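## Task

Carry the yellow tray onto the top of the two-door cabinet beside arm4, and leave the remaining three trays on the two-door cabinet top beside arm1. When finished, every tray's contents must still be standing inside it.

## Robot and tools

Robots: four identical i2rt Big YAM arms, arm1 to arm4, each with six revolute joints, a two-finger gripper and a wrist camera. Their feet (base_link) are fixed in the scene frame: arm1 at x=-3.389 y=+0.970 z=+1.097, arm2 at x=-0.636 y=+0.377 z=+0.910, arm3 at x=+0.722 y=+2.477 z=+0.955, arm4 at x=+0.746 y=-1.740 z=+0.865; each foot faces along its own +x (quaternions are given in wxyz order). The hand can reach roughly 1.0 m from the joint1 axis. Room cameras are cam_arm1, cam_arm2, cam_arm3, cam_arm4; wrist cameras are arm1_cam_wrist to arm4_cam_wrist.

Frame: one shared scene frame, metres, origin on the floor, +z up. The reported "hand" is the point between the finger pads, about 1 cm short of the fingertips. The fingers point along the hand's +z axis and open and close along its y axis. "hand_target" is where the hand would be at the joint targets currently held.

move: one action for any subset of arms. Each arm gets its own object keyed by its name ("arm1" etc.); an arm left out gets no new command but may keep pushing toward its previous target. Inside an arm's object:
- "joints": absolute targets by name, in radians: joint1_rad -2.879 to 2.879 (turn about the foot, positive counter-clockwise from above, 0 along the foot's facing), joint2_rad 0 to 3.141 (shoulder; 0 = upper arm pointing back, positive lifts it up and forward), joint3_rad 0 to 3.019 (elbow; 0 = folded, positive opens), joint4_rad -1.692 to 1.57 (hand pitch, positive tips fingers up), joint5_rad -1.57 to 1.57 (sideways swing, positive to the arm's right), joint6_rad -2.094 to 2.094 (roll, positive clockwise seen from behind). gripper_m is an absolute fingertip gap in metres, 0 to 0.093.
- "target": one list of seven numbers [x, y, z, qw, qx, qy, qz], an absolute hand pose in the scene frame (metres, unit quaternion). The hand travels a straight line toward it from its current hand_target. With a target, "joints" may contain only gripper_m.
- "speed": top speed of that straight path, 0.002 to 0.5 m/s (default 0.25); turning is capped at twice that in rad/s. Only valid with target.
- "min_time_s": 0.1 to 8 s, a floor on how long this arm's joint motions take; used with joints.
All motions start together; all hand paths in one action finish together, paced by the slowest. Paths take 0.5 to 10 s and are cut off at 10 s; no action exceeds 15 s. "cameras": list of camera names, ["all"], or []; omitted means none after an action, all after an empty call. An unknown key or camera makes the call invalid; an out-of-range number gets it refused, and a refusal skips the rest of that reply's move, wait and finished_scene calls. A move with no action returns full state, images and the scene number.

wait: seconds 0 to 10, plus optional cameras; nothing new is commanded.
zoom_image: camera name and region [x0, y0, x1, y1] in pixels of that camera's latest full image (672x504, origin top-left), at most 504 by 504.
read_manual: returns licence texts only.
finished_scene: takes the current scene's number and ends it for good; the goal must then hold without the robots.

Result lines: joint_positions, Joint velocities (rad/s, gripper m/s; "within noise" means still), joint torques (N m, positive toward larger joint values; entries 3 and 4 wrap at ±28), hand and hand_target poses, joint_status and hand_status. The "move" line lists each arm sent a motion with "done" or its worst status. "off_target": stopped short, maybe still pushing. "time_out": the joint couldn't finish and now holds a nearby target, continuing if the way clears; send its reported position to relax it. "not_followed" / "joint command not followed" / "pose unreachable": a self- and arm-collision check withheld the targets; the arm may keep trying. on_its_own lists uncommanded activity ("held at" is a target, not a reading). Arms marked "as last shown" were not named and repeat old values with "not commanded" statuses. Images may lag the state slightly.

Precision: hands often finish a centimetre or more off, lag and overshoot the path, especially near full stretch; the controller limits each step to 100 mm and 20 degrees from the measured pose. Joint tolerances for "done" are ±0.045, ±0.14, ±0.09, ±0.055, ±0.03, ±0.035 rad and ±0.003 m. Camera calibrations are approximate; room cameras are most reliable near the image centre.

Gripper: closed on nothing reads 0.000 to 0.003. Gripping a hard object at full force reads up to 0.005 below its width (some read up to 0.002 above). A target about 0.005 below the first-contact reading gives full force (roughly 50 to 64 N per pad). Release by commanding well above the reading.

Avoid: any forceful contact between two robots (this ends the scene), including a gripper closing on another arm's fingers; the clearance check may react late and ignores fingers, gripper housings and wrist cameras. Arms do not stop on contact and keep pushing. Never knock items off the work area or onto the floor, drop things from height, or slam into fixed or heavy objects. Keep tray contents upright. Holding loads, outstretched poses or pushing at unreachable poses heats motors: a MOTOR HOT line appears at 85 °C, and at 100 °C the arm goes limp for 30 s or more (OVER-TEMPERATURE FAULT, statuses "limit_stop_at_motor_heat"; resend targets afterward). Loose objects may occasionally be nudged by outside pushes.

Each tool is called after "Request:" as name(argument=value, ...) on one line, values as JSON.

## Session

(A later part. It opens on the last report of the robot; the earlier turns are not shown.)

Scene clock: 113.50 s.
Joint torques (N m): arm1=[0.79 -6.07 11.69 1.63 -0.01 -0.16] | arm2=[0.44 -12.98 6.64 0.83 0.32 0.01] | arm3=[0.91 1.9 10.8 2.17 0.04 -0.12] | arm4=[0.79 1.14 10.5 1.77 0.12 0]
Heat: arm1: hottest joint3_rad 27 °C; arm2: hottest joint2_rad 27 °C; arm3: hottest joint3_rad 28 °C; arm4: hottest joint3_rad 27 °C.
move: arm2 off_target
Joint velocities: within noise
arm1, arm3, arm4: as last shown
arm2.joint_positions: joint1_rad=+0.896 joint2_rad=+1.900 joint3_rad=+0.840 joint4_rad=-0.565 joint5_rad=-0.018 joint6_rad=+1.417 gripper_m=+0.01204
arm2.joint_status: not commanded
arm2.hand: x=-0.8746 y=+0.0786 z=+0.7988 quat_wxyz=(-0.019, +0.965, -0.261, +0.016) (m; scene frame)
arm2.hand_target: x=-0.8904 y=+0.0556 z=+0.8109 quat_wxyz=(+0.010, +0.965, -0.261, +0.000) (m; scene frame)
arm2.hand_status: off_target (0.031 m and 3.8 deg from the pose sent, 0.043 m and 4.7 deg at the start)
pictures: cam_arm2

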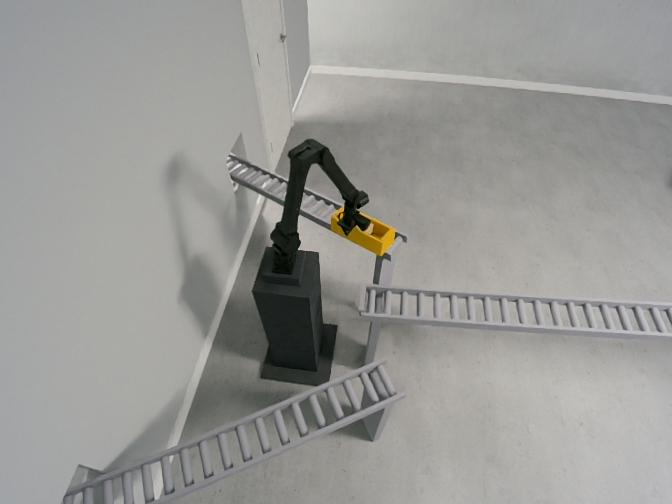

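Request:
move(arm2={"target":[-0.905,0.035,0.92,0.012,0.9653,-0.2615,0],"speed":0.15})

Request:
move(arm2={"target":[-0.892,0.054,0.82,0.010,0.9653,-0.2615,0],"speed":0.12}, cameras=["cam_arm2"])

Request:
zoom_image(camera="cam_arm2", region=[300, 160, 430, 280])

Scene clock: 115.73 s.
Joint torques (N m): arm1=[0.79 -6.07 11.69 1.63 -0.01 -0.16] | arm2=[0.44 -14.21 10.44 0.17 0.25 0.02] | arm3=[0.85 1.85 10.78 2.13 0.04 -0.13] | arm4=[0.79 1.14 10.5 1.77 0.12 0.01]
Heat: arm1: hottest joint3_rad 27 °C; arm2: hottest joint2_rad 27 °C; arm3: hottest joint3_rad 28 °C; arm4: hottest joint3_rad 27 °C.
move: arm2 off_target
Joint velocities: within noise
arm1, arm3, arm4: as last shown
arm2.joint_positions: joint1_rad=+0.897 joint2_rad=+1.727 joint3_rad=+0.937 joint4_rad=-0.864 joint5_rad=-0.018 joint6_rad=+1.419 gripper_m=+0.01204
arm2.joint_status: not commanded
arm2.hand: x=-0.8823 y=+0.0675 z=+0.8885 quat_wxyz=(-0.032, +0.965, -0.261, +0.022) (m; scene frame)
arm2.hand_target: x=-0.9035 y=+0.0367 z=+0.9211 quat_wxyz=(+0.012, +0.965, -0.262, +0.000) (m; scene frame)
arm2.hand_status: off_target (0.051 m and 5.6 deg from the pose sent, 0.132 m and 4.0 deg at the start)
pictures: none

Scene clock: 117.37 s.
Joint torques (N m): arm1=[0.79 -6.07 11.69 1.63 -0.01 -0.16] | arm2=[0.21 -13.39 5 0.92 0.33 -0.02] | arm3=[0.85 1.96 10.78 2.17 0.05 -0.11] | arm4=[0.79 1.14 10.5 1.77 0.12 0]
Heat: arm1: hottest joint3_rad 27 °C; arm2: hottest joint2_rad 27 °C; arm3: hottest joint3_rad 28 °C; arm4: hottest joint3_rad 27 °C.
move: arm2 off_target
Joint velocities: within noise
arm1, arm3: as last shown
arm2.joint_positions: joint1_rad=+0.897 joint2_rad=+1.883 joint3_rad=+0.877 joint4_rad=-0.594 joint5_rad=-0.018 joint6_rad=+1.419 gripper_m=+0.01204
arm2.joint_status: not commanded
arm2.hand: x=-0.8854 y=+0.0640 z=+0.8125 quat_wxyz=(-0.007, +0.965, -0.261, +0.011) (m; scene frame)
arm2.hand_target: x=-0.8919 y=+0.0540 z=+0.8202 quat_wxyz=(+0.010, +0.965, -0.261, +0.000) (m; scene frame)
arm2.hand_status: off_target (0.014 m and 2.3 deg from the pose sent, 0.070 m and 5.4 deg at the start)
arm4.joint_positions: joint1_rad=+1.184 joint2_rad=+0.648 joint3_rad=+1.318 joint4_rad=-1.473 joint5_rad=-0.003 joint6_rad=+0.010 gripper_m=+0.09396
arm4.joint_status: not commanded
arm4.hand: x=+0.9287 y=-1.6014 z=+1.3385 quat_wxyz=(-0.356, +0.291, -0.879, -0.123) (m; scene frame)
arm4.hand_target: x=+0.9260 y=-1.5993 z=+1.3481 quat_wxyz=(-0.366, +0.301, -0.871, -0.127) (m; scene frame)
arm4.hand_status: not commanded
pictures: cam_arm2

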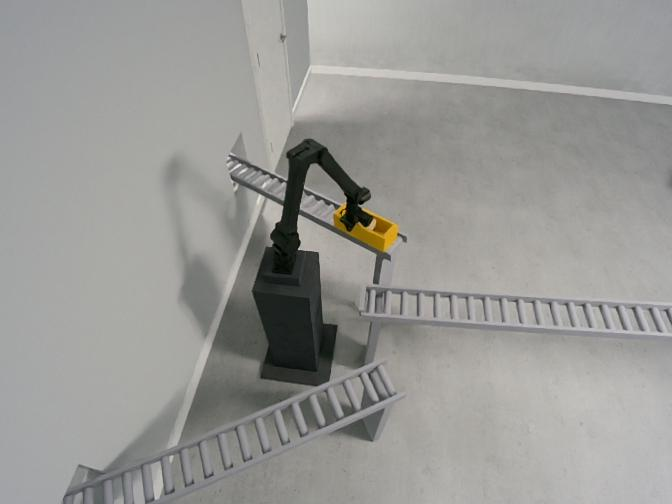

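Scaled by 3.877 from the camera's 672x504 image, which has a finer 960x720 frame.

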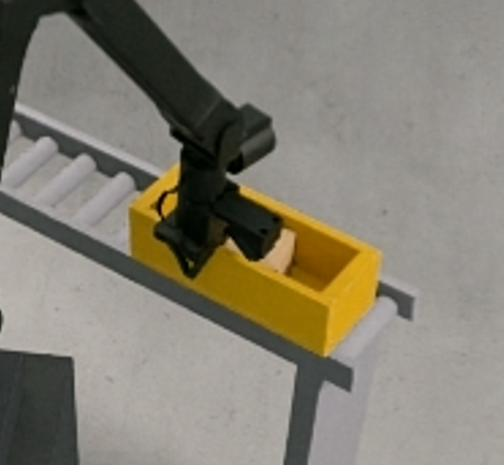

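Request:
move(arm2={"target":[-0.897,0.046,0.79,0.010,0.9653,-0.2615,0],"speed":0.08}, cameras=["cam_arm2","arm2_cam_wrist"])

Request:
zoom_image(camera="cam_arm2", region=[300, 160, 430, 280])

Scene clock: 119.07 s.
Joint torques (N m): arm1=[0.79 -6.07 11.67 1.63 -0.01 -0.16] | arm2=[0.44 -13.68 6.04 0.87 0.32 0.01] | arm3=[0.85 1.96 10.78 2.15 0.04 -0.12] | arm4=[0.79 1.14 10.5 1.77 0.12 0]
Heat: arm1: hottest joint3_rad 27 °C; arm2: hottest joint2_rad 27 °C; arm3: hottest joint3_rad 28 °C; arm4: hottest joint3_rad 27 °C.
move: arm2 off_target
Joint velocities: within noise
arm1, arm3, arm4: as last shown
arm2.joint_positions: joint1_rad=+0.898 joint2_rad=+1.970 joint3_rad=+0.877 joint4_rad=-0.529 joint5_rad=-0.018 joint6_rad=+1.420 gripper_m=+0.01204
arm2.joint_status: not commanded
arm2.hand: x=-0.8821 y=+0.0681 z=+0.7792 quat_wxyz=(-0.017, +0.965, -0.261, +0.016) (m; scene frame)
arm2.hand_target: x=-0.8966 y=+0.0464 z=+0.7908 quat_wxyz=(+0.010, +0.965, -0.261, +0.000) (m; scene frame)
arm2.hand_status: off_target (0.029 m and 3.6 deg from the pose sent, 0.031 m and 2.3 deg at the start)
pictures: arm2_cam_wrist, cam_arm2
camera_calibration:
arm2_cam_wrist: T_world_to_cam=[[0.472351, 0.879906, 0.0514735, 0.311291], [0.688638, -0.404864, 0.601551, 0.16987], [0.550148, -0.248697, -0.797174, 1.24778], [0, 0, 0, 1]] pos_world=[-0.950479, 0.105185, 0.876487]

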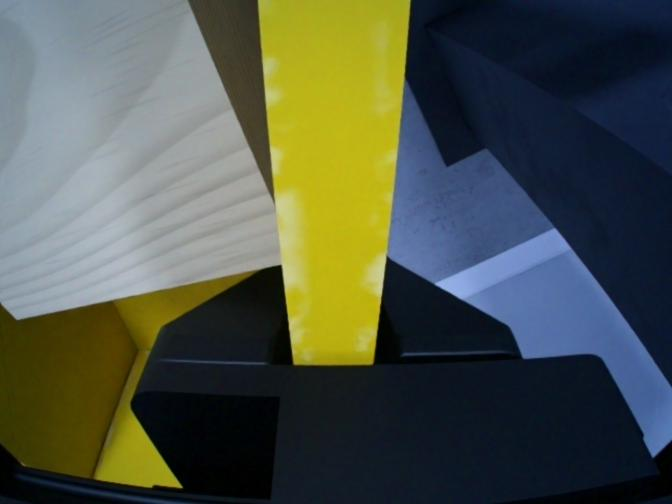

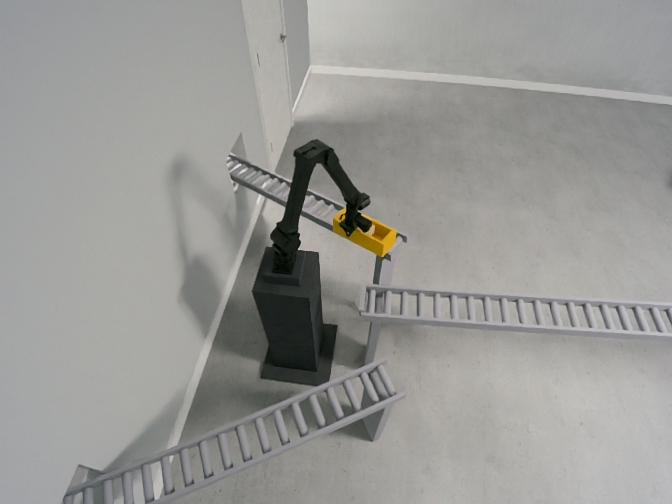

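Scaled by 3.877 from the camera's 672x504 image, which has a finer 960x720 frame.

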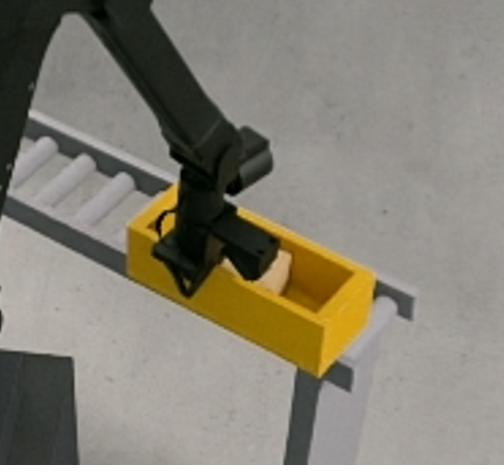

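Request:
move(arm2={"target":[-0.935,0.0,0.90,0.012,0.9653,-0.2615,0],"speed":0.15})

Request:
move(arm2={"target":[-0.902,0.034,0.805,0.015,0.9653,-0.2615,-0.005],"speed":0.12}, cameras=["cam_arm2"])

Request:
zoom_image(camera="cam_arm2", region=[300, 160, 430, 280])

Scene clock: 122.27 s.
Joint torques (N m): arm1=[0.79 -6.07 11.67 1.65 -0.01 -0.16] | arm2=[0.09 -16.26 10.37 0.08 0.27 -0.03] | arm3=[0.79 1.73 10.8 2.15 0.04 -0.12] | arm4=[0.79 1.14 10.5 1.77 0.12 0.01]
Heat: arm1: hottest joint3_rad 27 °C; arm2: hottest joint2_rad 28 °C; arm3: hottest joint3_rad 28 °C; arm4: hottest joint3_rad 27 °C.
move: arm2 off_target
Joint velocities: within noise
arm1, arm3, arm4: as last shown
arm2.joint_positions: joint1_rad=+0.898 joint2_rad=+1.862 joint3_rad=+1.061 joint4_rad=-0.857 joint5_rad=-0.018 joint6_rad=+1.420 gripper_m=+0.01204
arm2.joint_status: not commanded
arm2.hand: x=-0.9100 y=+0.0330 z=+0.8655 quat_wxyz=(-0.034, +0.964, -0.261, +0.023) (m; scene frame)
arm2.hand_target: x=-0.9333 y=+0.0020 z=+0.9013 quat_wxyz=(+0.012, +0.965, -0.262, +0.000) (m; scene frame)
arm2.hand_status: off_target (0.054 m and 5.8 deg from the pose sent, 0.149 m and 3.8 deg at the start)
pictures: none

Scene clock: 123.90 s.
Joint torques (N m): arm1=[0.73 -6.07 11.67 1.65 -0.01 -0.16] | arm2=[0.38 -14.27 4.94 0.96 0.41 0] | arm3=[0.91 2.02 10.74 2.14 0.04 -0.11] | arm4=[0.79 1.14 10.48 1.77 0.12 0.01]
Heat: arm1: hottest joint3_rad 27 °C; arm2: hottest joint2_rad 28 °C; arm3: hottest joint3_rad 28 °C; arm4: hottest joint3_rad 27 °C.
move: arm2 off_target
Joint velocities: within noise
arm1, arm4: as last shown
arm2.joint_positions: joint1_rad=+0.908 joint2_rad=+1.951 joint3_rad=+0.931 joint4_rad=-0.568 joint5_rad=-0.015 joint6_rad=+1.431 gripper_m=+0.01204
arm2.joint_status: not commanded
arm2.hand: x=-0.8955 y=+0.0453 z=+0.7965 quat_wxyz=(-0.003, +0.965, -0.261, +0.007) (m; scene frame)
arm2.hand_target: x=-0.9018 y=+0.0342 z=+0.8052 quat_wxyz=(+0.015, +0.965, -0.261, -0.005) (m; scene frame)
arm2.hand_status: off_target (0.016 m and 2.5 deg from the pose sent, 0.061 m and 6.4 deg at the start)
arm3.joint_positions: joint1_rad=-0.869 joint2_rad=+0.639 joint3_rad=+1.368 joint4_rad=-1.495 joint5_rad=-0.125 joint6_rad=+0.677 gripper_m=+0.09396
arm3.joint_status: not commanded
arm3.hand: x=+0.9311 y=+2.4316 z=+1.4532 quat_wxyz=(-0.381, -0.410, -0.818, -0.131) (m; scene frame)
arm3.hand_target: x=+0.9299 y=+2.4320 z=+1.4659 quat_wxyz=(-0.395, -0.406, -0.813, -0.133) (m; scene frame)
arm3.hand_status: not commanded
pictures: cam_arm2

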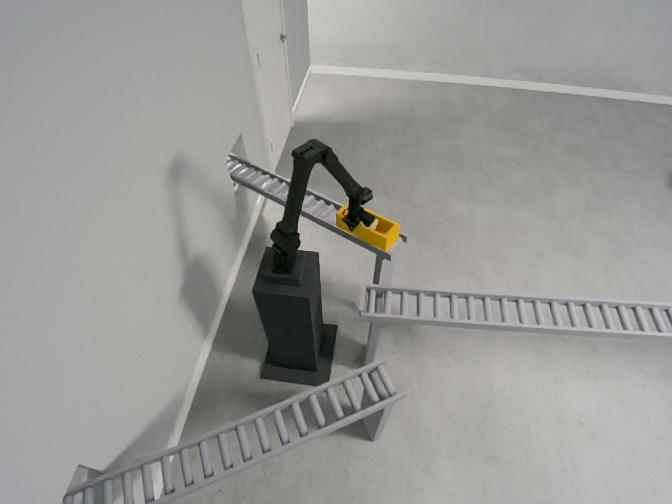

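Scaled by 3.877 from the camera's 672x504 image, which has a finer 960x720 frame.

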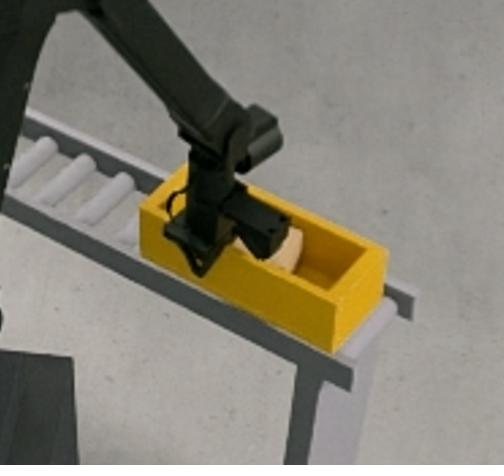

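Request:
move(arm2={"target":[-0.913,0.018,0.775,0.020,0.9653,-0.2615,-0.006],"speed":0.1}, cameras=["cam_arm2"])

Request:
zoom_image(camera="cam_arm2", region=[300, 160, 430, 280])

Scene clock: 125.70 s.
Joint torques (N m): arm1=[0.73 -6.07 11.69 1.63 -0.01 -0.16] | arm2=[0.44 -14.56 7.23 0.84 0.33 0.01] | arm3=[0.73 1.96 10.74 2.14 0.05 -0.12] | arm4=[0.79 1.14 10.48 1.77 0.12 0.01]
Heat: arm1: hottest joint3_rad 28 °C; arm2: hottest joint2_rad 28 °C; arm3: hottest joint3_rad 28 °C; arm4: hottest joint3_rad 27 °C.
move: arm2 off_target
Joint velocities: within noise
arm1.joint_positions: joint1_rad=+1.813 joint2_rad=+1.189 joint3_rad=+1.272 joint4_rad=-0.716 joint5_rad=+0.007 joint6_rad=+1.668 gripper_m=+0.04993
arm1.joint_status: not commanded
arm1.hand: x=-3.3378 y=+0.4546 z=+1.4974 quat_wxyz=(+0.457, +0.888, +0.001, +0.046) (m; scene frame)
arm1.hand_target: x=-3.3311 y=+0.4529 z=+1.4920 quat_wxyz=(+0.450, +0.892, +0.007, +0.048) (m; scene frame)
arm1.hand_status: not commanded
arm2.joint_positions: joint1_rad=+0.910 joint2_rad=+2.044 joint3_rad=+0.939 joint4_rad=-0.512 joint5_rad=-0.015 joint6_rad=+1.433 gripper_m=+0.01204
arm2.joint_status: not commanded
arm2.hand: x=-0.8913 y=+0.0495 z=+0.7606 quat_wxyz=(-0.016, +0.965, -0.261, +0.013) (m; scene frame)
arm2.hand_target: x=-0.9120 y=+0.0189 z=+0.7767 quat_wxyz=(+0.020, +0.965, -0.261, -0.006) (m; scene frame)
arm2.hand_status: off_target (0.041 m and 4.6 deg from the pose sent, 0.039 m and 3.0 deg at the start)
arm3, arm4: as last shown
pictures: cam_arm2

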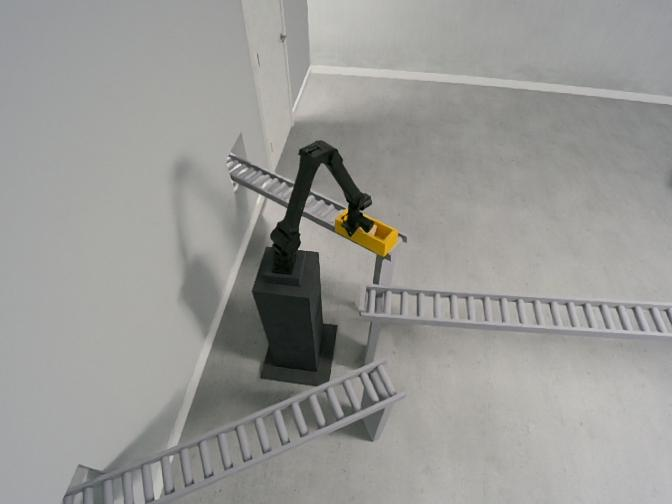

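Scaled by 3.877 from the camera's 672x504 image, which has a finer 960x720 frame.

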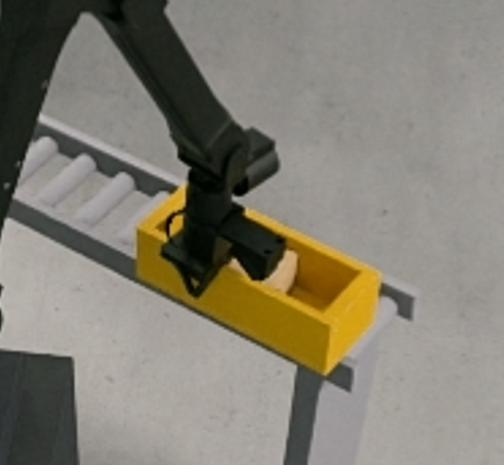

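Request:
move(arm2={"target":[-0.955,-0.025,0.86,0.012,0.9653,-0.2615,0],"speed":0.15})

Request:
move(arm2={"target":[-0.912,0.013,0.755,0.02,0.9653,-0.2615,-0.008],"speed":0.12}, cameras=["cam_arm2"])

Request:
zoom_image(camera="cam_arm2", region=[300, 160, 430, 280])

Scene clock: 128.80 s.
Joint torques (N m): arm1=[0.79 -6.07 11.69 1.63 -0.01 -0.16] | arm2=[-0.85 -17.44 9.73 0.05 0.2 -0.15] | arm3=[1.03 1.79 10.78 2.17 0.05 -0.12] | arm4=[0.79 1.14 10.5 1.78 0.12 0.01]
Heat: arm1: hottest joint3_rad 28 °C; arm2: hottest joint2_rad 28 °C; arm3: hottest joint3_rad 29 °C; arm4: hottest joint3_rad 27 °C.
move: arm2 off_target
Joint velocities: within noise
arm1, arm3, arm4: as last shown
arm2.joint_positions: joint1_rad=+0.910 joint2_rad=+1.996 joint3_rad=+1.148 joint4_rad=-0.802 joint5_rad=-0.015 joint6_rad=+1.433 gripper_m=+0.01204
arm2.joint_status: not commanded
arm2.hand: x=-0.9269 y=+0.0042 z=+0.8272 quat_wxyz=(-0.031, +0.965, -0.261, +0.019) (m; scene frame)
arm2.hand_target: x=-0.9537 y=-0.0232 z=+0.8612 quat_wxyz=(+0.012, +0.965, -0.262, +0.000) (m; scene frame)
arm2.hand_status: off_target (0.052 m and 5.4 deg from the pose sent, 0.140 m and 3.5 deg at the start)
pictures: none

Scene clock: 130.57 s.
Joint torques (N m): arm1=[0.73 -6.07 11.69 1.63 -0.01 -0.16] | arm2=[0.32 -15.27 4.23 1.02 0.42 0] | arm3=[0.85 1.85 10.81 2.17 0.04 -0.12] | arm4=[0.79 1.14 10.5 1.76 0.12 0]
Heat: arm1: hottest joint3_rad 28 °C; arm2: hottest joint2_rad 28 °C; arm3: hottest joint3_rad 29 °C; arm4: hottest joint3_rad 27 °C.
move: arm2 off_target
Joint velocities: within noise
arm1, arm3, arm4: as last shown
arm2.joint_positions: joint1_rad=+0.921 joint2_rad=+2.102 joint3_rad=+1.000 joint4_rad=-0.472 joint5_rad=-0.014 joint6_rad=+1.443 gripper_m=+0.01204
arm2.joint_status: not commanded
arm2.hand: x=-0.9058 y=+0.0238 z=+0.7471 quat_wxyz=(+0.004, +0.965, -0.261, +0.004) (m; scene frame)
arm2.hand_target: x=-0.9119 y=+0.0131 z=+0.7552 quat_wxyz=(+0.020, +0.965, -0.262, -0.008) (m; scene frame)
arm2.hand_status: off_target (0.015 m and 2.3 deg from the pose sent, 0.074 m and 6.6 deg at the start)
pictures: cam_arm2

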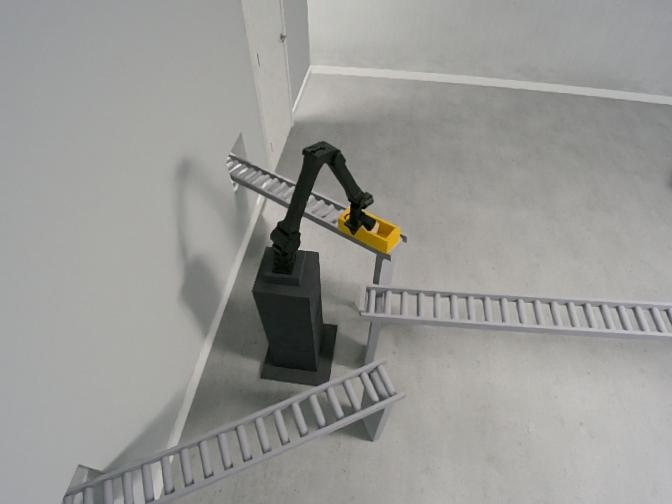

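Scaled by 3.877 from the camera's 672x504 image, which has a finer 960x720 frame.

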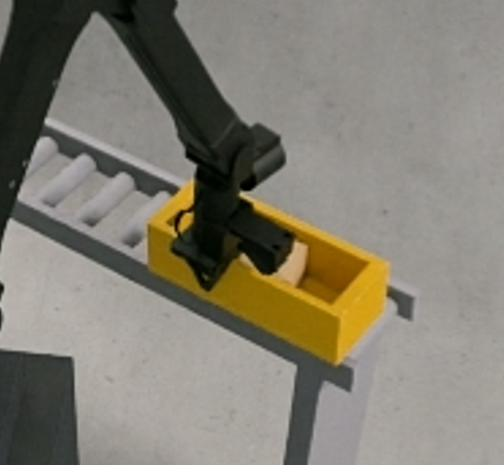

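Request:
move(arm2={"target":[-0.955,-0.025,0.83,0.012,0.9653,-0.2615,0],"speed":0.15})

Request:
move(arm2={"target":[-0.918,0.002,0.728,0.018,0.9653,-0.2615,-0.007],"speed":0.12}, cameras=["cam_arm2"])

Request:
zoom_image(camera="cam_arm2", region=[300, 160, 430, 280])

Scene clock: 132.37 s.
Joint torques (N m): arm1=[0.79 -6.07 11.69 1.63 -0.01 -0.16] | arm2=[-0.85 -17.2 8.85 0.12 0.18 -0.17] | arm3=[0.91 1.9 10.73 2.15 0.04 -0.11] | arm4=[0.79 1.14 10.5 1.77 0.12 0]
Heat: arm1: hottest joint3_rad 28 °C; arm2: hottest joint2_rad 28 °C; arm3: hottest joint3_rad 29 °C; arm4: hottest joint3_rad 27 °C.
move: arm2 off_target
Joint velocities: within noise
arm1, arm3, arm4: as last shown
arm2.joint_positions: joint1_rad=+0.910 joint2_rad=+2.046 joint3_rad=+1.147 joint4_rad=-0.736 joint5_rad=-0.015 joint6_rad=+1.434 gripper_m=+0.01204
arm2.joint_status: not commanded
arm2.hand: x=-0.9298 y=+0.0008 z=+0.8031 quat_wxyz=(-0.024, +0.965, -0.262, +0.016) (m; scene frame)
arm2.hand_target: x=-0.9541 y=-0.0236 z=+0.8310 quat_wxyz=(+0.012, +0.965, -0.262, +0.000) (m; scene frame)
arm2.hand_status: off_target (0.045 m and 4.6 deg from the pose sent, 0.108 m and 1.1 deg at the start)
pictures: none

Scene clock: 134.07 s.
Joint torques (N m): arm1=[0.79 -6.07 11.69 1.63 -0.01 -0.16] | arm2=[0.32 -15.97 3.96 0.99 0.42 0] | arm3=[0.97 1.73 10.74 2.15 0.05 -0.12] | arm4=[0.79 1.14 10.5 1.76 0.12 0]
Heat: arm1: hottest joint3_rad 28 °C; arm2: hottest joint2_rad 28 °C; arm3: hottest joint3_rad 29 °C; arm4: hottest joint3_rad 27 °C.
move: arm2 off_target
Joint velocities: within noise
arm1, arm3: as last shown
arm2.joint_positions: joint1_rad=+0.926 joint2_rad=+2.186 joint3_rad=+1.053 joint4_rad=-0.445 joint5_rad=-0.014 joint6_rad=+1.447 gripper_m=+0.01204
arm2.joint_status: not commanded
arm2.hand: x=-0.9114 y=+0.0132 z=+0.7196 quat_wxyz=(+0.001, +0.965, -0.261, +0.005) (m; scene frame)
arm2.hand_target: x=-0.9179 y=+0.0022 z=+0.7281 quat_wxyz=(+0.018, +0.965, -0.262, -0.007) (m; scene frame)
arm2.hand_status: off_target (0.015 m and 2.3 deg from the pose sent, 0.076 m and 5.5 deg at the start)
arm4.joint_positions: joint1_rad=+1.184 joint2_rad=+0.648 joint3_rad=+1.318 joint4_rad=-1.473 joint5_rad=-0.003 joint6_rad=+0.010 gripper_m=+0.09396
arm4.joint_status: not commanded
arm4.hand: x=+0.9287 y=-1.6014 z=+1.3385 quat_wxyz=(-0.356, +0.291, -0.879, -0.123) (m; scene frame)
arm4.hand_target: x=+0.9260 y=-1.5993 z=+1.3481 quat_wxyz=(-0.366, +0.301, -0.871, -0.127) (m; scene frame)
arm4.hand_status: not commanded
pictures: cam_arm2

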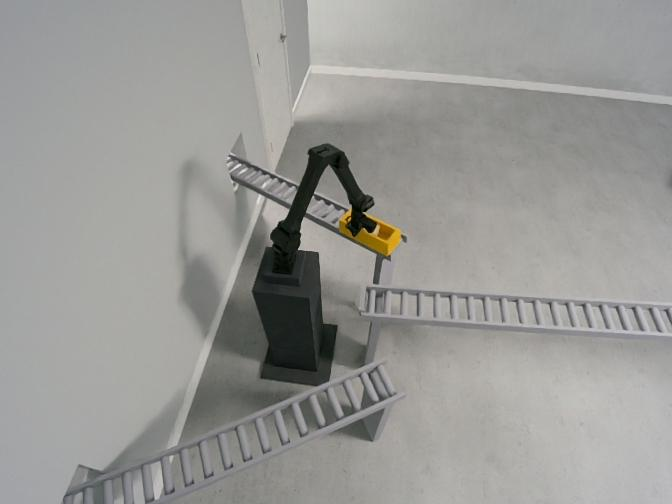

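Scaled by 3.877 from the camera's 672x504 image, which has a finer 960x720 frame.

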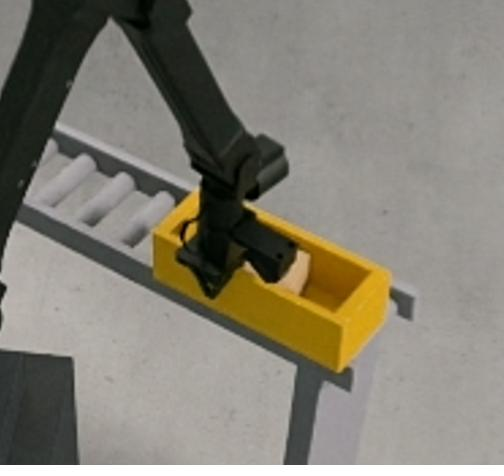

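Request:
move(arm2={"target":[-0.965,-0.045,0.80,0.012,0.9653,-0.2615,0],"speed":0.15})

Request:
move(arm2={"target":[-0.930,-0.020,0.708,0.018,0.9653,-0.2615,-0.007],"speed":0.12}, cameras=["cam_arm2"])

Request:
zoom_image(camera="cam_arm2", region=[300, 160, 430, 280])

Scene clock: 138.40 s.
Joint torques (N m): arm1=[0.79 -6.07 11.69 1.65 -0.01 -0.16] | arm2=[-0.85 -18.49 8.64 0.12 0.19 -0.16] | arm3=[0.79 1.85 10.77 2.17 0.05 -0.13] | arm4=[0.79 1.14 10.48 1.77 0.12 0]
Heat: arm1: hottest joint3_rad 28 °C; arm2: hottest joint2_rad 29 °C; arm3: hottest joint3_rad 29 °C; arm4: hottest joint3_rad 27 °C.
move: arm2 off_target
Joint velocities: within noise
arm1, arm3, arm4: as last shown
arm2.joint_positions: joint1_rad=+0.919 joint2_rad=+2.147 joint3_rad=+1.217 joint4_rad=-0.709 joint5_rad=-0.015 joint6_rad=+1.442 gripper_m=+0.01204
arm2.joint_status: not commanded
arm2.hand: x=-0.9383 y=-0.0171 z=+0.7709 quat_wxyz=(-0.026, +0.965, -0.262, +0.017) (m; scene frame)
arm2.hand_target: x=-0.9640 y=-0.0435 z=+0.8011 quat_wxyz=(+0.012, +0.965, -0.262, +0.000) (m; scene frame)
arm2.hand_status: off_target (0.048 m and 4.8 deg from the pose sent, 0.113 m and 1.3 deg at the start)
pictures: none

Scene clock: 139.83 s.
Joint torques (N m): arm1=[0.79 -6.07 11.7 1.63 -0.01 -0.16] | arm2=[0.56 -14.92 3.69 1.77 0.27 -0.03] | arm3=[0.85 1.85 10.78 2.17 0.04 -0.12] | arm4=[0.79 1.14 10.5 1.76 0.12 0]
Heat: arm1: hottest joint3_rad 28 °C; arm2: hottest joint2_rad 29 °C; arm3: hottest joint3_rad 29 °C; arm4: hottest joint3_rad 27 °C.
move: arm2 done
Joint velocities: within noise
arm1, arm3, arm4: as last shown
arm2.joint_positions: joint1_rad=+0.930 joint2_rad=+2.237 joint3_rad=+1.153 joint4_rad=-0.479 joint5_rad=-0.009 joint6_rad=+1.457 gripper_m=+0.01204
arm2.joint_status: not commanded
arm2.hand: x=-0.9310 y=-0.0145 z=+0.7138 quat_wxyz=(+0.007, +0.965, -0.263, +0.000) (m; scene frame)
arm2.hand_target: x=-0.9300 y=-0.0200 z=+0.7083 quat_wxyz=(+0.018, +0.965, -0.261, -0.007) (m; scene frame)
arm2.hand_status: done (0.008 m and 1.5 deg from the pose sent, 0.063 m and 5.8 deg at the start)
pictures: cam_arm2

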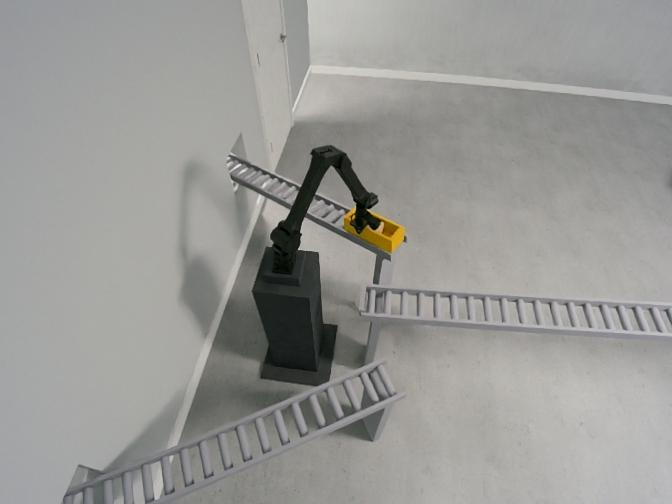

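Scaled by 3.877 from the camera's 672x504 image, which has a finer 960x720 frame.

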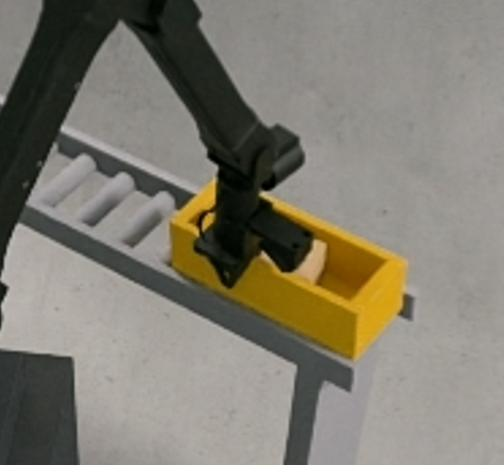

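Request:
move(arm2={"target":[-0.935,-0.035,0.78,0.012,0.9653,-0.2615,0],"speed":0.15})

Request:
move(arm2={"target":[-0.915,-0.020,0.70,0.018,0.9653,-0.2615,-0.007],"speed":0.12}, cameras=["cam_arm2"])

Request:
zoom_image(camera="cam_arm2", region=[300, 160, 430, 280])

Scene clock: 141.93 s.
Joint torques (N m): arm1=[0.79 -6.07 11.69 1.63 -0.01 -0.16] | arm2=[0.32 -18.26 6.63 0.14 0.19 0.01] | arm3=[1.08 1.9 10.8 2.15 0.05 -0.11] | arm4=[0.79 1.14 10.5 1.77 0.12 0.01]
Heat: arm1: hottest joint3_rad 28 °C; arm2: hottest joint2_rad 29 °C; arm3: hottest joint3_rad 29 °C; arm4: hottest joint3_rad 27 °C.
move: arm2 off_target
Joint velocities: within noise
arm1, arm4: as last shown
arm2.joint_positions: joint1_rad=+0.939 joint2_rad=+2.150 joint3_rad=+1.153 joint4_rad=-0.624 joint5_rad=-0.016 joint6_rad=+1.460 gripper_m=+0.01204
arm2.joint_status: not commanded
arm2.hand: x=-0.9208 y=-0.0105 z=+0.7548 quat_wxyz=(-0.018, +0.965, -0.260, +0.014) (m; scene frame)
arm2.hand_target: x=-0.9344 y=-0.0345 z=+0.7804 quat_wxyz=(+0.012, +0.965, -0.261, +0.000) (m; scene frame)
arm2.hand_status: off_target (0.038 m and 3.8 deg from the pose sent, 0.069 m and 0.6 deg at the start)
arm3.joint_positions: joint1_rad=-0.869 joint2_rad=+0.639 joint3_rad=+1.368 joint4_rad=-1.495 joint5_rad=-0.125 joint6_rad=+0.677 gripper_m=+0.09396
arm3.joint_status: not commanded
arm3.hand: x=+0.9311 y=+2.4316 z=+1.4532 quat_wxyz=(-0.381, -0.410, -0.818, -0.131) (m; scene frame)
arm3.hand_target: x=+0.9299 y=+2.4320 z=+1.4659 quat_wxyz=(-0.395, -0.406, -0.813, -0.133) (m; scene frame)
arm3.hand_status: not commanded
pictures: none

Scene clock: 143.17 s.
Joint torques (N m): arm1=[0.79 -6.07 11.69 1.63 -0.01 -0.16] | arm2=[0.5 -13.68 3.7 2.13 0.38 -0.01] | arm3=[0.85 2.02 10.8 2.17 0.05 -0.12] | arm4=[0.79 1.14 10.5 1.77 0.12 0.01]
Heat: arm1: hottest joint3_rad 28 °C; arm2: hottest joint2_rad 29 °C; arm3: hottest joint3_rad 29 °C; arm4: hottest joint3_rad 27 °C.
move: arm2 off_target
Joint velocities: within noise
arm1.joint_positions: joint1_rad=+1.813 joint2_rad=+1.189 joint3_rad=+1.272 joint4_rad=-0.716 joint5_rad=+0.007 joint6_rad=+1.668 gripper_m=+0.04993
arm1.joint_status: not commanded
arm1.hand: x=-3.3378 y=+0.4546 z=+1.4974 quat_wxyz=(+0.457, +0.888, +0.001, +0.046) (m; scene frame)
arm1.hand_target: x=-3.3311 y=+0.4529 z=+1.4920 quat_wxyz=(+0.450, +0.892, +0.007, +0.048) (m; scene frame)
arm1.hand_status: not commanded
arm2.joint_positions: joint1_rad=+0.955 joint2_rad=+2.231 joint3_rad=+1.126 joint4_rad=-0.455 joint5_rad=-0.012 joint6_rad=+1.480 gripper_m=+0.01204
arm2.joint_status: not commanded
arm2.hand: x=-0.9161 y=-0.0159 z=+0.7120 quat_wxyz=(+0.009, +0.965, -0.262, +0.000) (m; scene frame)
arm2.hand_target: x=-0.9148 y=-0.0196 z=+0.7004 quat_wxyz=(+0.018, +0.965, -0.262, -0.007) (m; scene frame)
arm2.hand_status: off_target (0.013 m and 1.3 deg from the pose sent, 0.056 m and 4.8 deg at the start)
arm3, arm4: as last shown
pictures: cam_arm2

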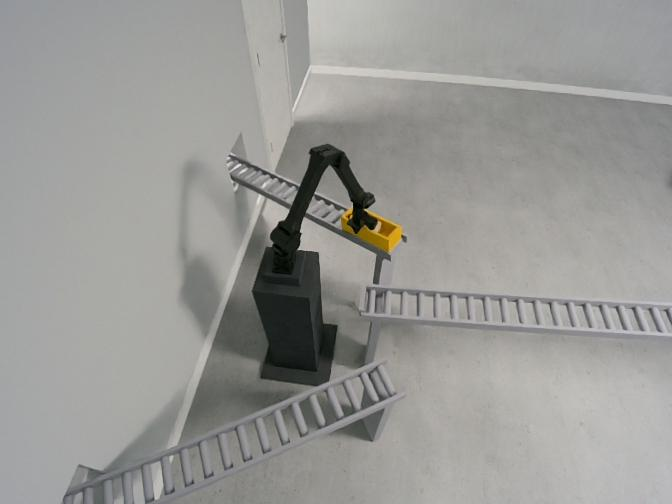

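Scaled by 3.877 from the camera's 672x504 image, which has a finer 960x720 frame.

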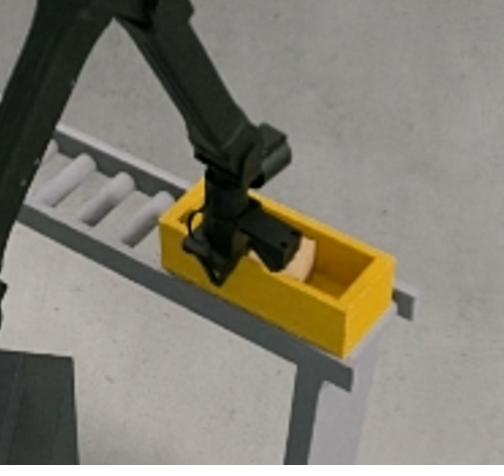

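Request:
move(arm2={"target":[-0.932,-0.028,0.77,0.012,0.9653,-0.2615,0],"speed":0.15})

Request:
move(arm2={"target":[-0.911,-0.011,0.695,0.012,0.9653,-0.2615,-0.005],"speed":0.12}, cameras=["cam_arm2","arm2_cam_wrist"])

Request:
zoom_image(camera="cam_arm2", region=[300, 160, 430, 280])

Scene clock: 145.17 s.
Joint torques (N m): arm1=[0.79 -6.07 11.69 1.65 -0.01 -0.16] | arm2=[-0.97 -18.2 6.58 0.16 0.19 -0.18] | arm3=[0.91 1.85 10.76 2.18 0.04 -0.13] | arm4=[0.85 1.14 10.5 1.77 0.12 0]
Heat: arm1: hottest joint3_rad 28 °C; arm2: hottest joint2_rad 29 °C; arm3: hottest joint3_rad 29 °C; arm4: hottest joint3_rad 27 °C.
move: arm2 off_target
Joint velocities: within noise
arm1, arm3, arm4: as last shown
arm2.joint_positions: joint1_rad=+0.951 joint2_rad=+2.162 joint3_rad=+1.126 joint4_rad=-0.591 joint5_rad=-0.015 joint6_rad=+1.475 gripper_m=+0.01204
arm2.joint_status: not commanded
arm2.hand: x=-0.9103 y=-0.0053 z=+0.7441 quat_wxyz=(-0.021, +0.965, -0.262, +0.014) (m; scene frame)
arm2.hand_target: x=-0.9314 y=-0.0271 z=+0.7705 quat_wxyz=(+0.012, +0.965, -0.262, +0.000) (m; scene frame)
arm2.hand_status: off_target (0.041 m and 4.1 deg from the pose sent, 0.061 m and 0.3 deg at the start)
pictures: none

Scene clock: 146.43 s.
Joint torques (N m): arm1=[0.79 -6.07 11.67 1.63 -0.01 -0.16] | arm2=[0.44 -12.86 3.62 2.1 0.41 -0.01] | arm3=[0.85 1.85 10.78 2.18 0.03 -0.11] | arm4=[0.79 1.14 10.5 1.77 0.12 0]
Heat: arm1: hottest joint3_rad 28 °C; arm2: hottest joint2_rad 29 °C; arm3: hottest joint3_rad 29 °C; arm4: hottest joint3_rad 27 °C.
move: arm2 off_target
Joint velocities: within noise
arm1, arm3, arm4: as last shown
arm2.joint_positions: joint1_rad=+0.953 joint2_rad=+2.225 joint3_rad=+1.108 joint4_rad=-0.447 joint5_rad=-0.012 joint6_rad=+1.476 gripper_m=+0.01204
arm2.joint_status: not commanded
arm2.hand: x=-0.9131 y=-0.0099 z=+0.7115 quat_wxyz=(+0.008, +0.965, -0.261, +0.001) (m; scene frame)
arm2.hand_target: x=-0.9106 y=-0.0105 z=+0.6958 quat_wxyz=(+0.012, +0.965, -0.261, -0.005) (m; scene frame)
arm2.hand_status: off_target (0.017 m and 0.9 deg from the pose sent, 0.049 m and 4.4 deg at the start)
pictures: arm2_cam_wrist, cam_arm2
camera_calibration:
arm2_cam_wrist: T_world_to_cam=[[0.473431, 0.880824, -0.00338587, 0.438151], [0.712758, -0.380834, 0.589017, 0.231463], [0.517531, -0.281273, -0.808113, 1.16917], [0, 0, 0, 1]] pos_world=[-0.977494, 0.03107, 0.809969]

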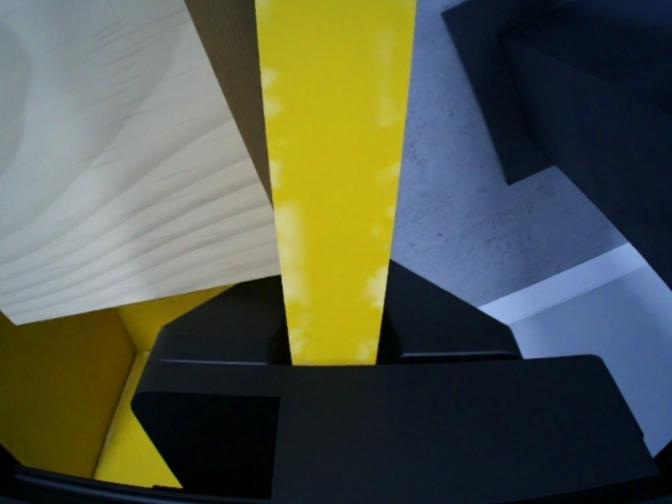

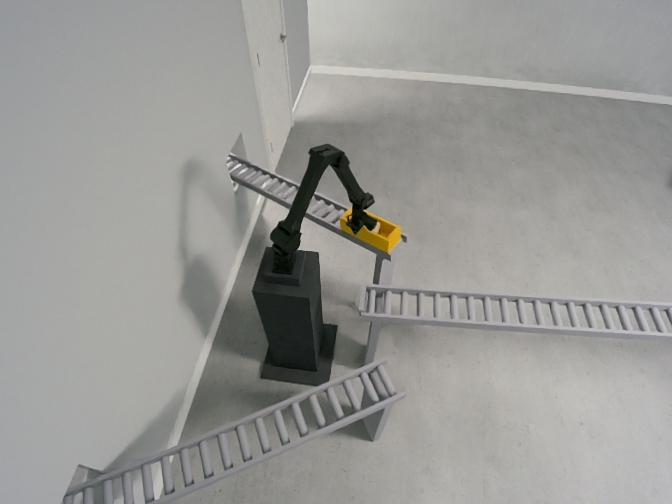

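Scaled by 3.877 from the camera's 672x504 image, which has a finer 960x720 frame.

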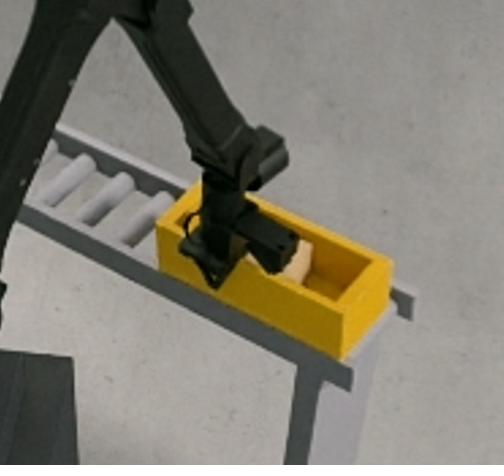

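Request:
move(arm2={"joints":{"gripper_m":0.030}}, cameras=["cam_arm2","arm2_cam_wrist"])

Request:
zoom_image(camera="cam_arm2", region=[300, 160, 430, 280])

Scene clock: 147.43 s.
Joint torques (N m): arm1=[0.73 -6.07 11.69 1.63 -0.01 -0.16] | arm2=[0.21 -13.04 3.64 0.75 0.14 -0.04] | arm3=[0.85 1.9 10.82 2.17 0.05 -0.11] | arm4=[0.79 1.14 10.5 1.77 0.12 0]
Heat: arm1: hottest joint3_rad 28 °C; arm2: hottest joint2_rad 29 °C; arm3: hottest joint3_rad 29 °C; arm4: hottest joint3_rad 27 °C.
move: arm2 done
Joint velocities: within noise
arm1, arm3, arm4: as last shown
arm2.joint_positions: joint1_rad=+0.956 joint2_rad=+2.227 joint3_rad=+1.108 joint4_rad=-0.405 joint5_rad=-0.004 joint6_rad=+1.478 gripper_m=+0.02989
arm2.joint_status: all done
arm2.hand: x=-0.9187 y=-0.0176 z=+0.7108 quat_wxyz=(+0.025, +0.965, -0.261, -0.009) (m; scene frame)
arm2.hand_target: x=-0.9108 y=-0.0105 z=+0.6957 quat_wxyz=(+0.012, +0.965, -0.262, -0.005) (m; scene frame)
arm2.hand_status: not commanded
pictures: arm2_cam_wrist, cam_arm2
camera_calibration:
arm2_cam_wrist: T_world_to_cam=[[0.47253, 0.880348, -0.0412699, 0.473713], [0.729979, -0.364721, 0.578022, 0.256917], [0.493808, -0.303259, -0.814977, 1.15211], [0, 0, 0, 1]] pos_world=[-0.980308, 0.0260576, 0.809988]

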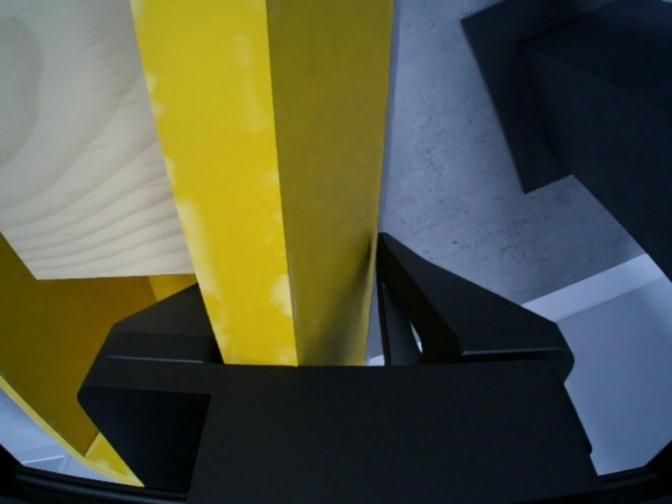

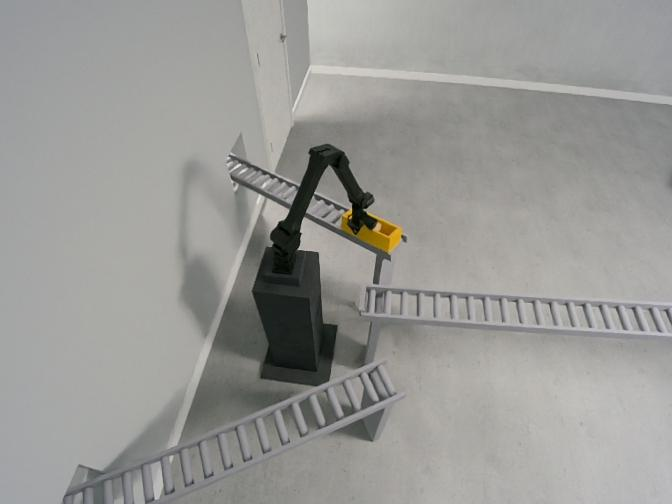

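Scaled by 3.877 from the camera's 672x504 image, which has a finer 960x720 frame.

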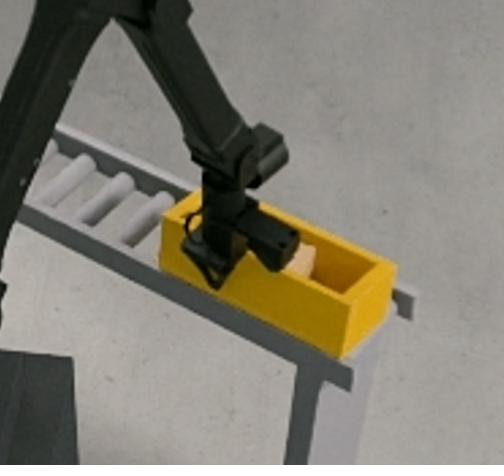

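Request:
move(arm2={"joints":{"gripper_m":0.045}})

Request:
move(arm2={"target":[-0.915,-0.015,0.83,0.012,0.9653,-0.2615,-0.005],"speed":0.15}, cameras=["cam_arm2","arm2_cam_wrist"])

Request:
zoom_image(camera="cam_arm2", region=[280, 140, 430, 280])

Scene clock: 148.33 s.
Joint torques (N m): arm1=[0.79 -6.07 11.69 1.62 -0.01 -0.16] | arm2=[0.15 -13.04 3.59 0.7 0.13 -0.03] | arm3=[0.91 1.96 10.78 2.14 0.04 -0.12] | arm4=[0.79 1.2 10.5 1.77 0.12 0]
Heat: arm1: hottest joint3_rad 28 °C; arm2: hottest joint2_rad 29 °C; arm3: hottest joint3_rad 29 °C; arm4: hottest joint3_rad 27 °C.
move: arm2 done
Joint velocities: within noise
arm1, arm3: as last shown
arm2.joint_positions: joint1_rad=+0.956 joint2_rad=+2.227 joint3_rad=+1.108 joint4_rad=-0.405 joint5_rad=-0.004 joint6_rad=+1.479 gripper_m=+0.04484
arm2.joint_status: all done
arm2.hand: x=-0.9187 y=-0.0176 z=+0.7108 quat_wxyz=(+0.025, +0.965, -0.261, -0.009) (m; scene frame)
arm2.hand_target: x=-0.9108 y=-0.0105 z=+0.6957 quat_wxyz=(+0.012, +0.965, -0.262, -0.005) (m; scene frame)
arm2.hand_status: not commanded
arm4.joint_positions: joint1_rad=+1.184 joint2_rad=+0.648 joint3_rad=+1.318 joint4_rad=-1.473 joint5_rad=-0.003 joint6_rad=+0.010 gripper_m=+0.09396
arm4.joint_status: not commanded
arm4.hand: x=+0.9287 y=-1.6014 z=+1.3385 quat_wxyz=(-0.356, +0.291, -0.879, -0.123) (m; scene frame)
arm4.hand_target: x=+0.9260 y=-1.5993 z=+1.3481 quat_wxyz=(-0.366, +0.301, -0.871, -0.127) (m; scene frame)
arm4.hand_status: not commanded
pictures: none

Scene clock: 149.97 s.
Joint torques (N m): arm1=[0.79 -6.07 11.67 1.65 -0.01 -0.16] | arm2=[-0.09 -15.33 5.71 0.1 0.14 -0.07] | arm3=[0.91 1.9 10.8 2.14 0.04 -0.12] | arm4=[0.79 1.14 10.5 1.77 0.12 0]
Heat: arm1: hottest joint3_rad 28 °C; arm2: hottest joint2_rad 29 °C; arm3: hottest joint3_rad 29 °C; arm4: hottest joint3_rad 27 °C.
move: arm2 done
Joint velocities: within noise
arm1, arm3, arm4: as last shown
arm2.joint_positions: joint1_rad=+0.956 joint2_rad=+1.973 joint3_rad=+1.091 joint4_rad=-0.679 joint5_rad=-0.004 joint6_rad=+1.479 gripper_m=+0.04493
arm2.joint_status: not commanded
arm2.hand: x=-0.9137 y=-0.0114 z=+0.8225 quat_wxyz=(+0.007, +0.965, -0.261, -0.003) (m; scene frame)
arm2.hand_target: x=-0.9151 y=-0.0149 z=+0.8300 quat_wxyz=(+0.012, +0.965, -0.262, -0.005) (m; scene frame)
arm2.hand_status: done (0.008 m and 0.6 deg from the pose sent, 0.119 m and 1.5 deg at the start)
pictures: arm2_cam_wrist, cam_arm2
camera_calibration:
arm2_cam_wrist: T_world_to_cam=[[0.473785, 0.880629, -0.00453021, 0.44134], [0.717139, -0.382831, 0.582368, 0.175358], [0.511115, -0.279166, -0.812913, 1.25694], [0, 0, 0, 1]] pos_world=[-0.977297, 0.0293705, 0.921658]

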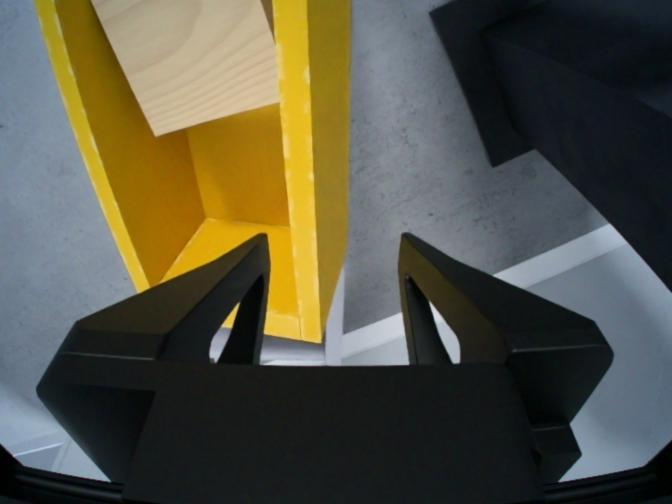

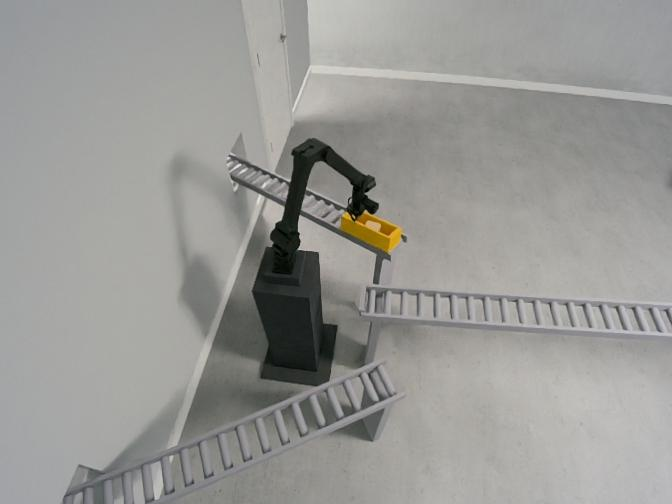

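Scaled by 3.360 from the camera's 672x504 image, which has a finer 960x720 frame.

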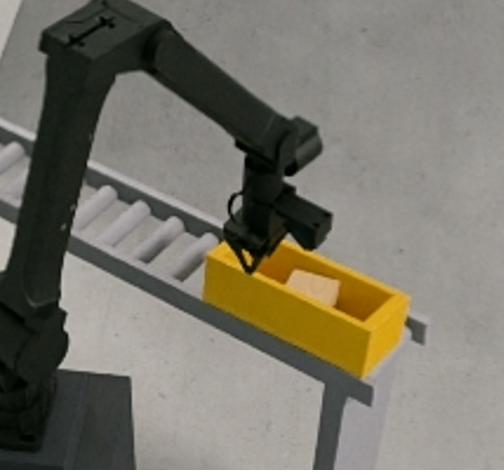

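Request:
zoom_image(camera="arm2_cam_wrist", region=[20, 0, 420, 370])

Request:
zoom_image(camera="cam_arm2", region=[325, 195, 415, 265])

Scaled by 1.260 from the camera's 672x504 image, which has a finer 960x720 frame.

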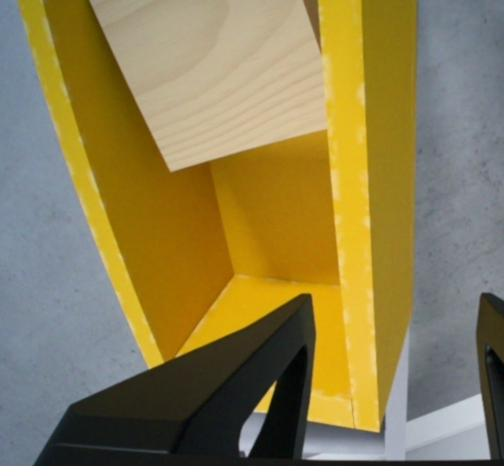

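Scaled by 5.600 from the camera's 672x504 image, which has a finer 960x720 frame.

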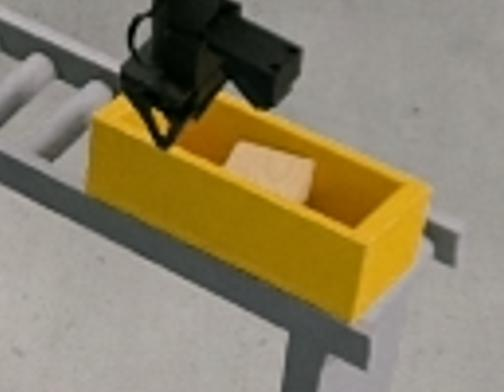

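Request:
move(arm2={"target":[-0.923,-0.028,0.715,0.018,0.9653,-0.2615,-0.005],"speed":0.12}, cameras=["arm2_cam_wrist"])

Scene clock: 153.10 s.
Joint torques (N m): arm1=[0.79 -6.07 11.69 1.63 -0.01 -0.16] | arm2=[0.03 -14.74 6.19 0.72 0.01 -0.05] | arm3=[0.91 1.79 10.8 2.13 0.05 -0.12] | arm4=[0.79 1.14 10.5 1.77 0.12 0.01]
Heat: arm1: hottest joint3_rad 28 °C; arm2: hottest joint2_rad 29 °C; arm3: hottest joint3_rad 29 °C; arm4: hottest joint3_rad 27 °C.
move: arm2 off_target
Joint velocities: within noise
arm1, arm3, arm4: as last shown
arm2.joint_positions: joint1_rad=+0.956 joint2_rad=+2.224 joint3_rad=+1.118 joint4_rad=-0.468 joint5_rad=-0.004 joint6_rad=+1.479 gripper_m=+0.04493
arm2.joint_status: not commanded
arm2.hand: x=-0.9138 y=-0.0107 z=+0.7137 quat_wxyz=(+0.002, +0.965, -0.261, -0.001) (m; scene frame)
arm2.hand_target: x=-0.9228 y=-0.0276 z=+0.7156 quat_wxyz=(+0.018, +0.965, -0.262, -0.005) (m; scene frame)
arm2.hand_status: off_target (0.020 m and 1.9 deg from the pose sent, 0.109 m and 1.3 deg at the start)
pictures: arm2_cam_wrist
camera_calibration:
arm2_cam_wrist: T_world_to_cam=[[0.473825, 0.880587, 0.00754742, 0.431708], [0.712984, -0.388644, 0.583617, 0.234312], [0.516859, -0.271151, -0.811994, 1.17339], [0, 0, 0, 1]] pos_world=[-0.978094, 0.0290746, 0.812782]

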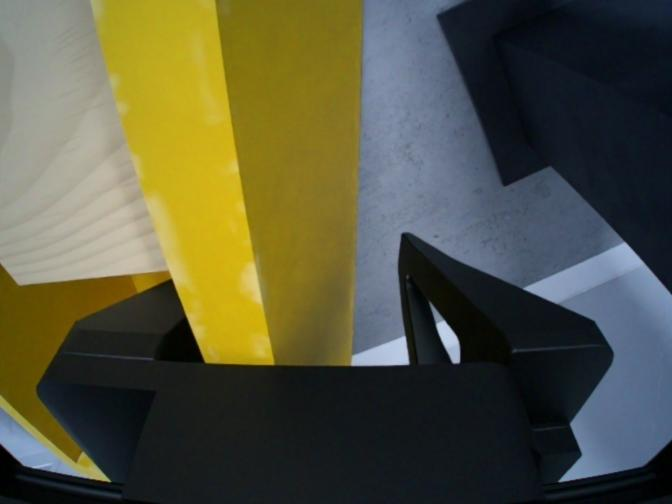

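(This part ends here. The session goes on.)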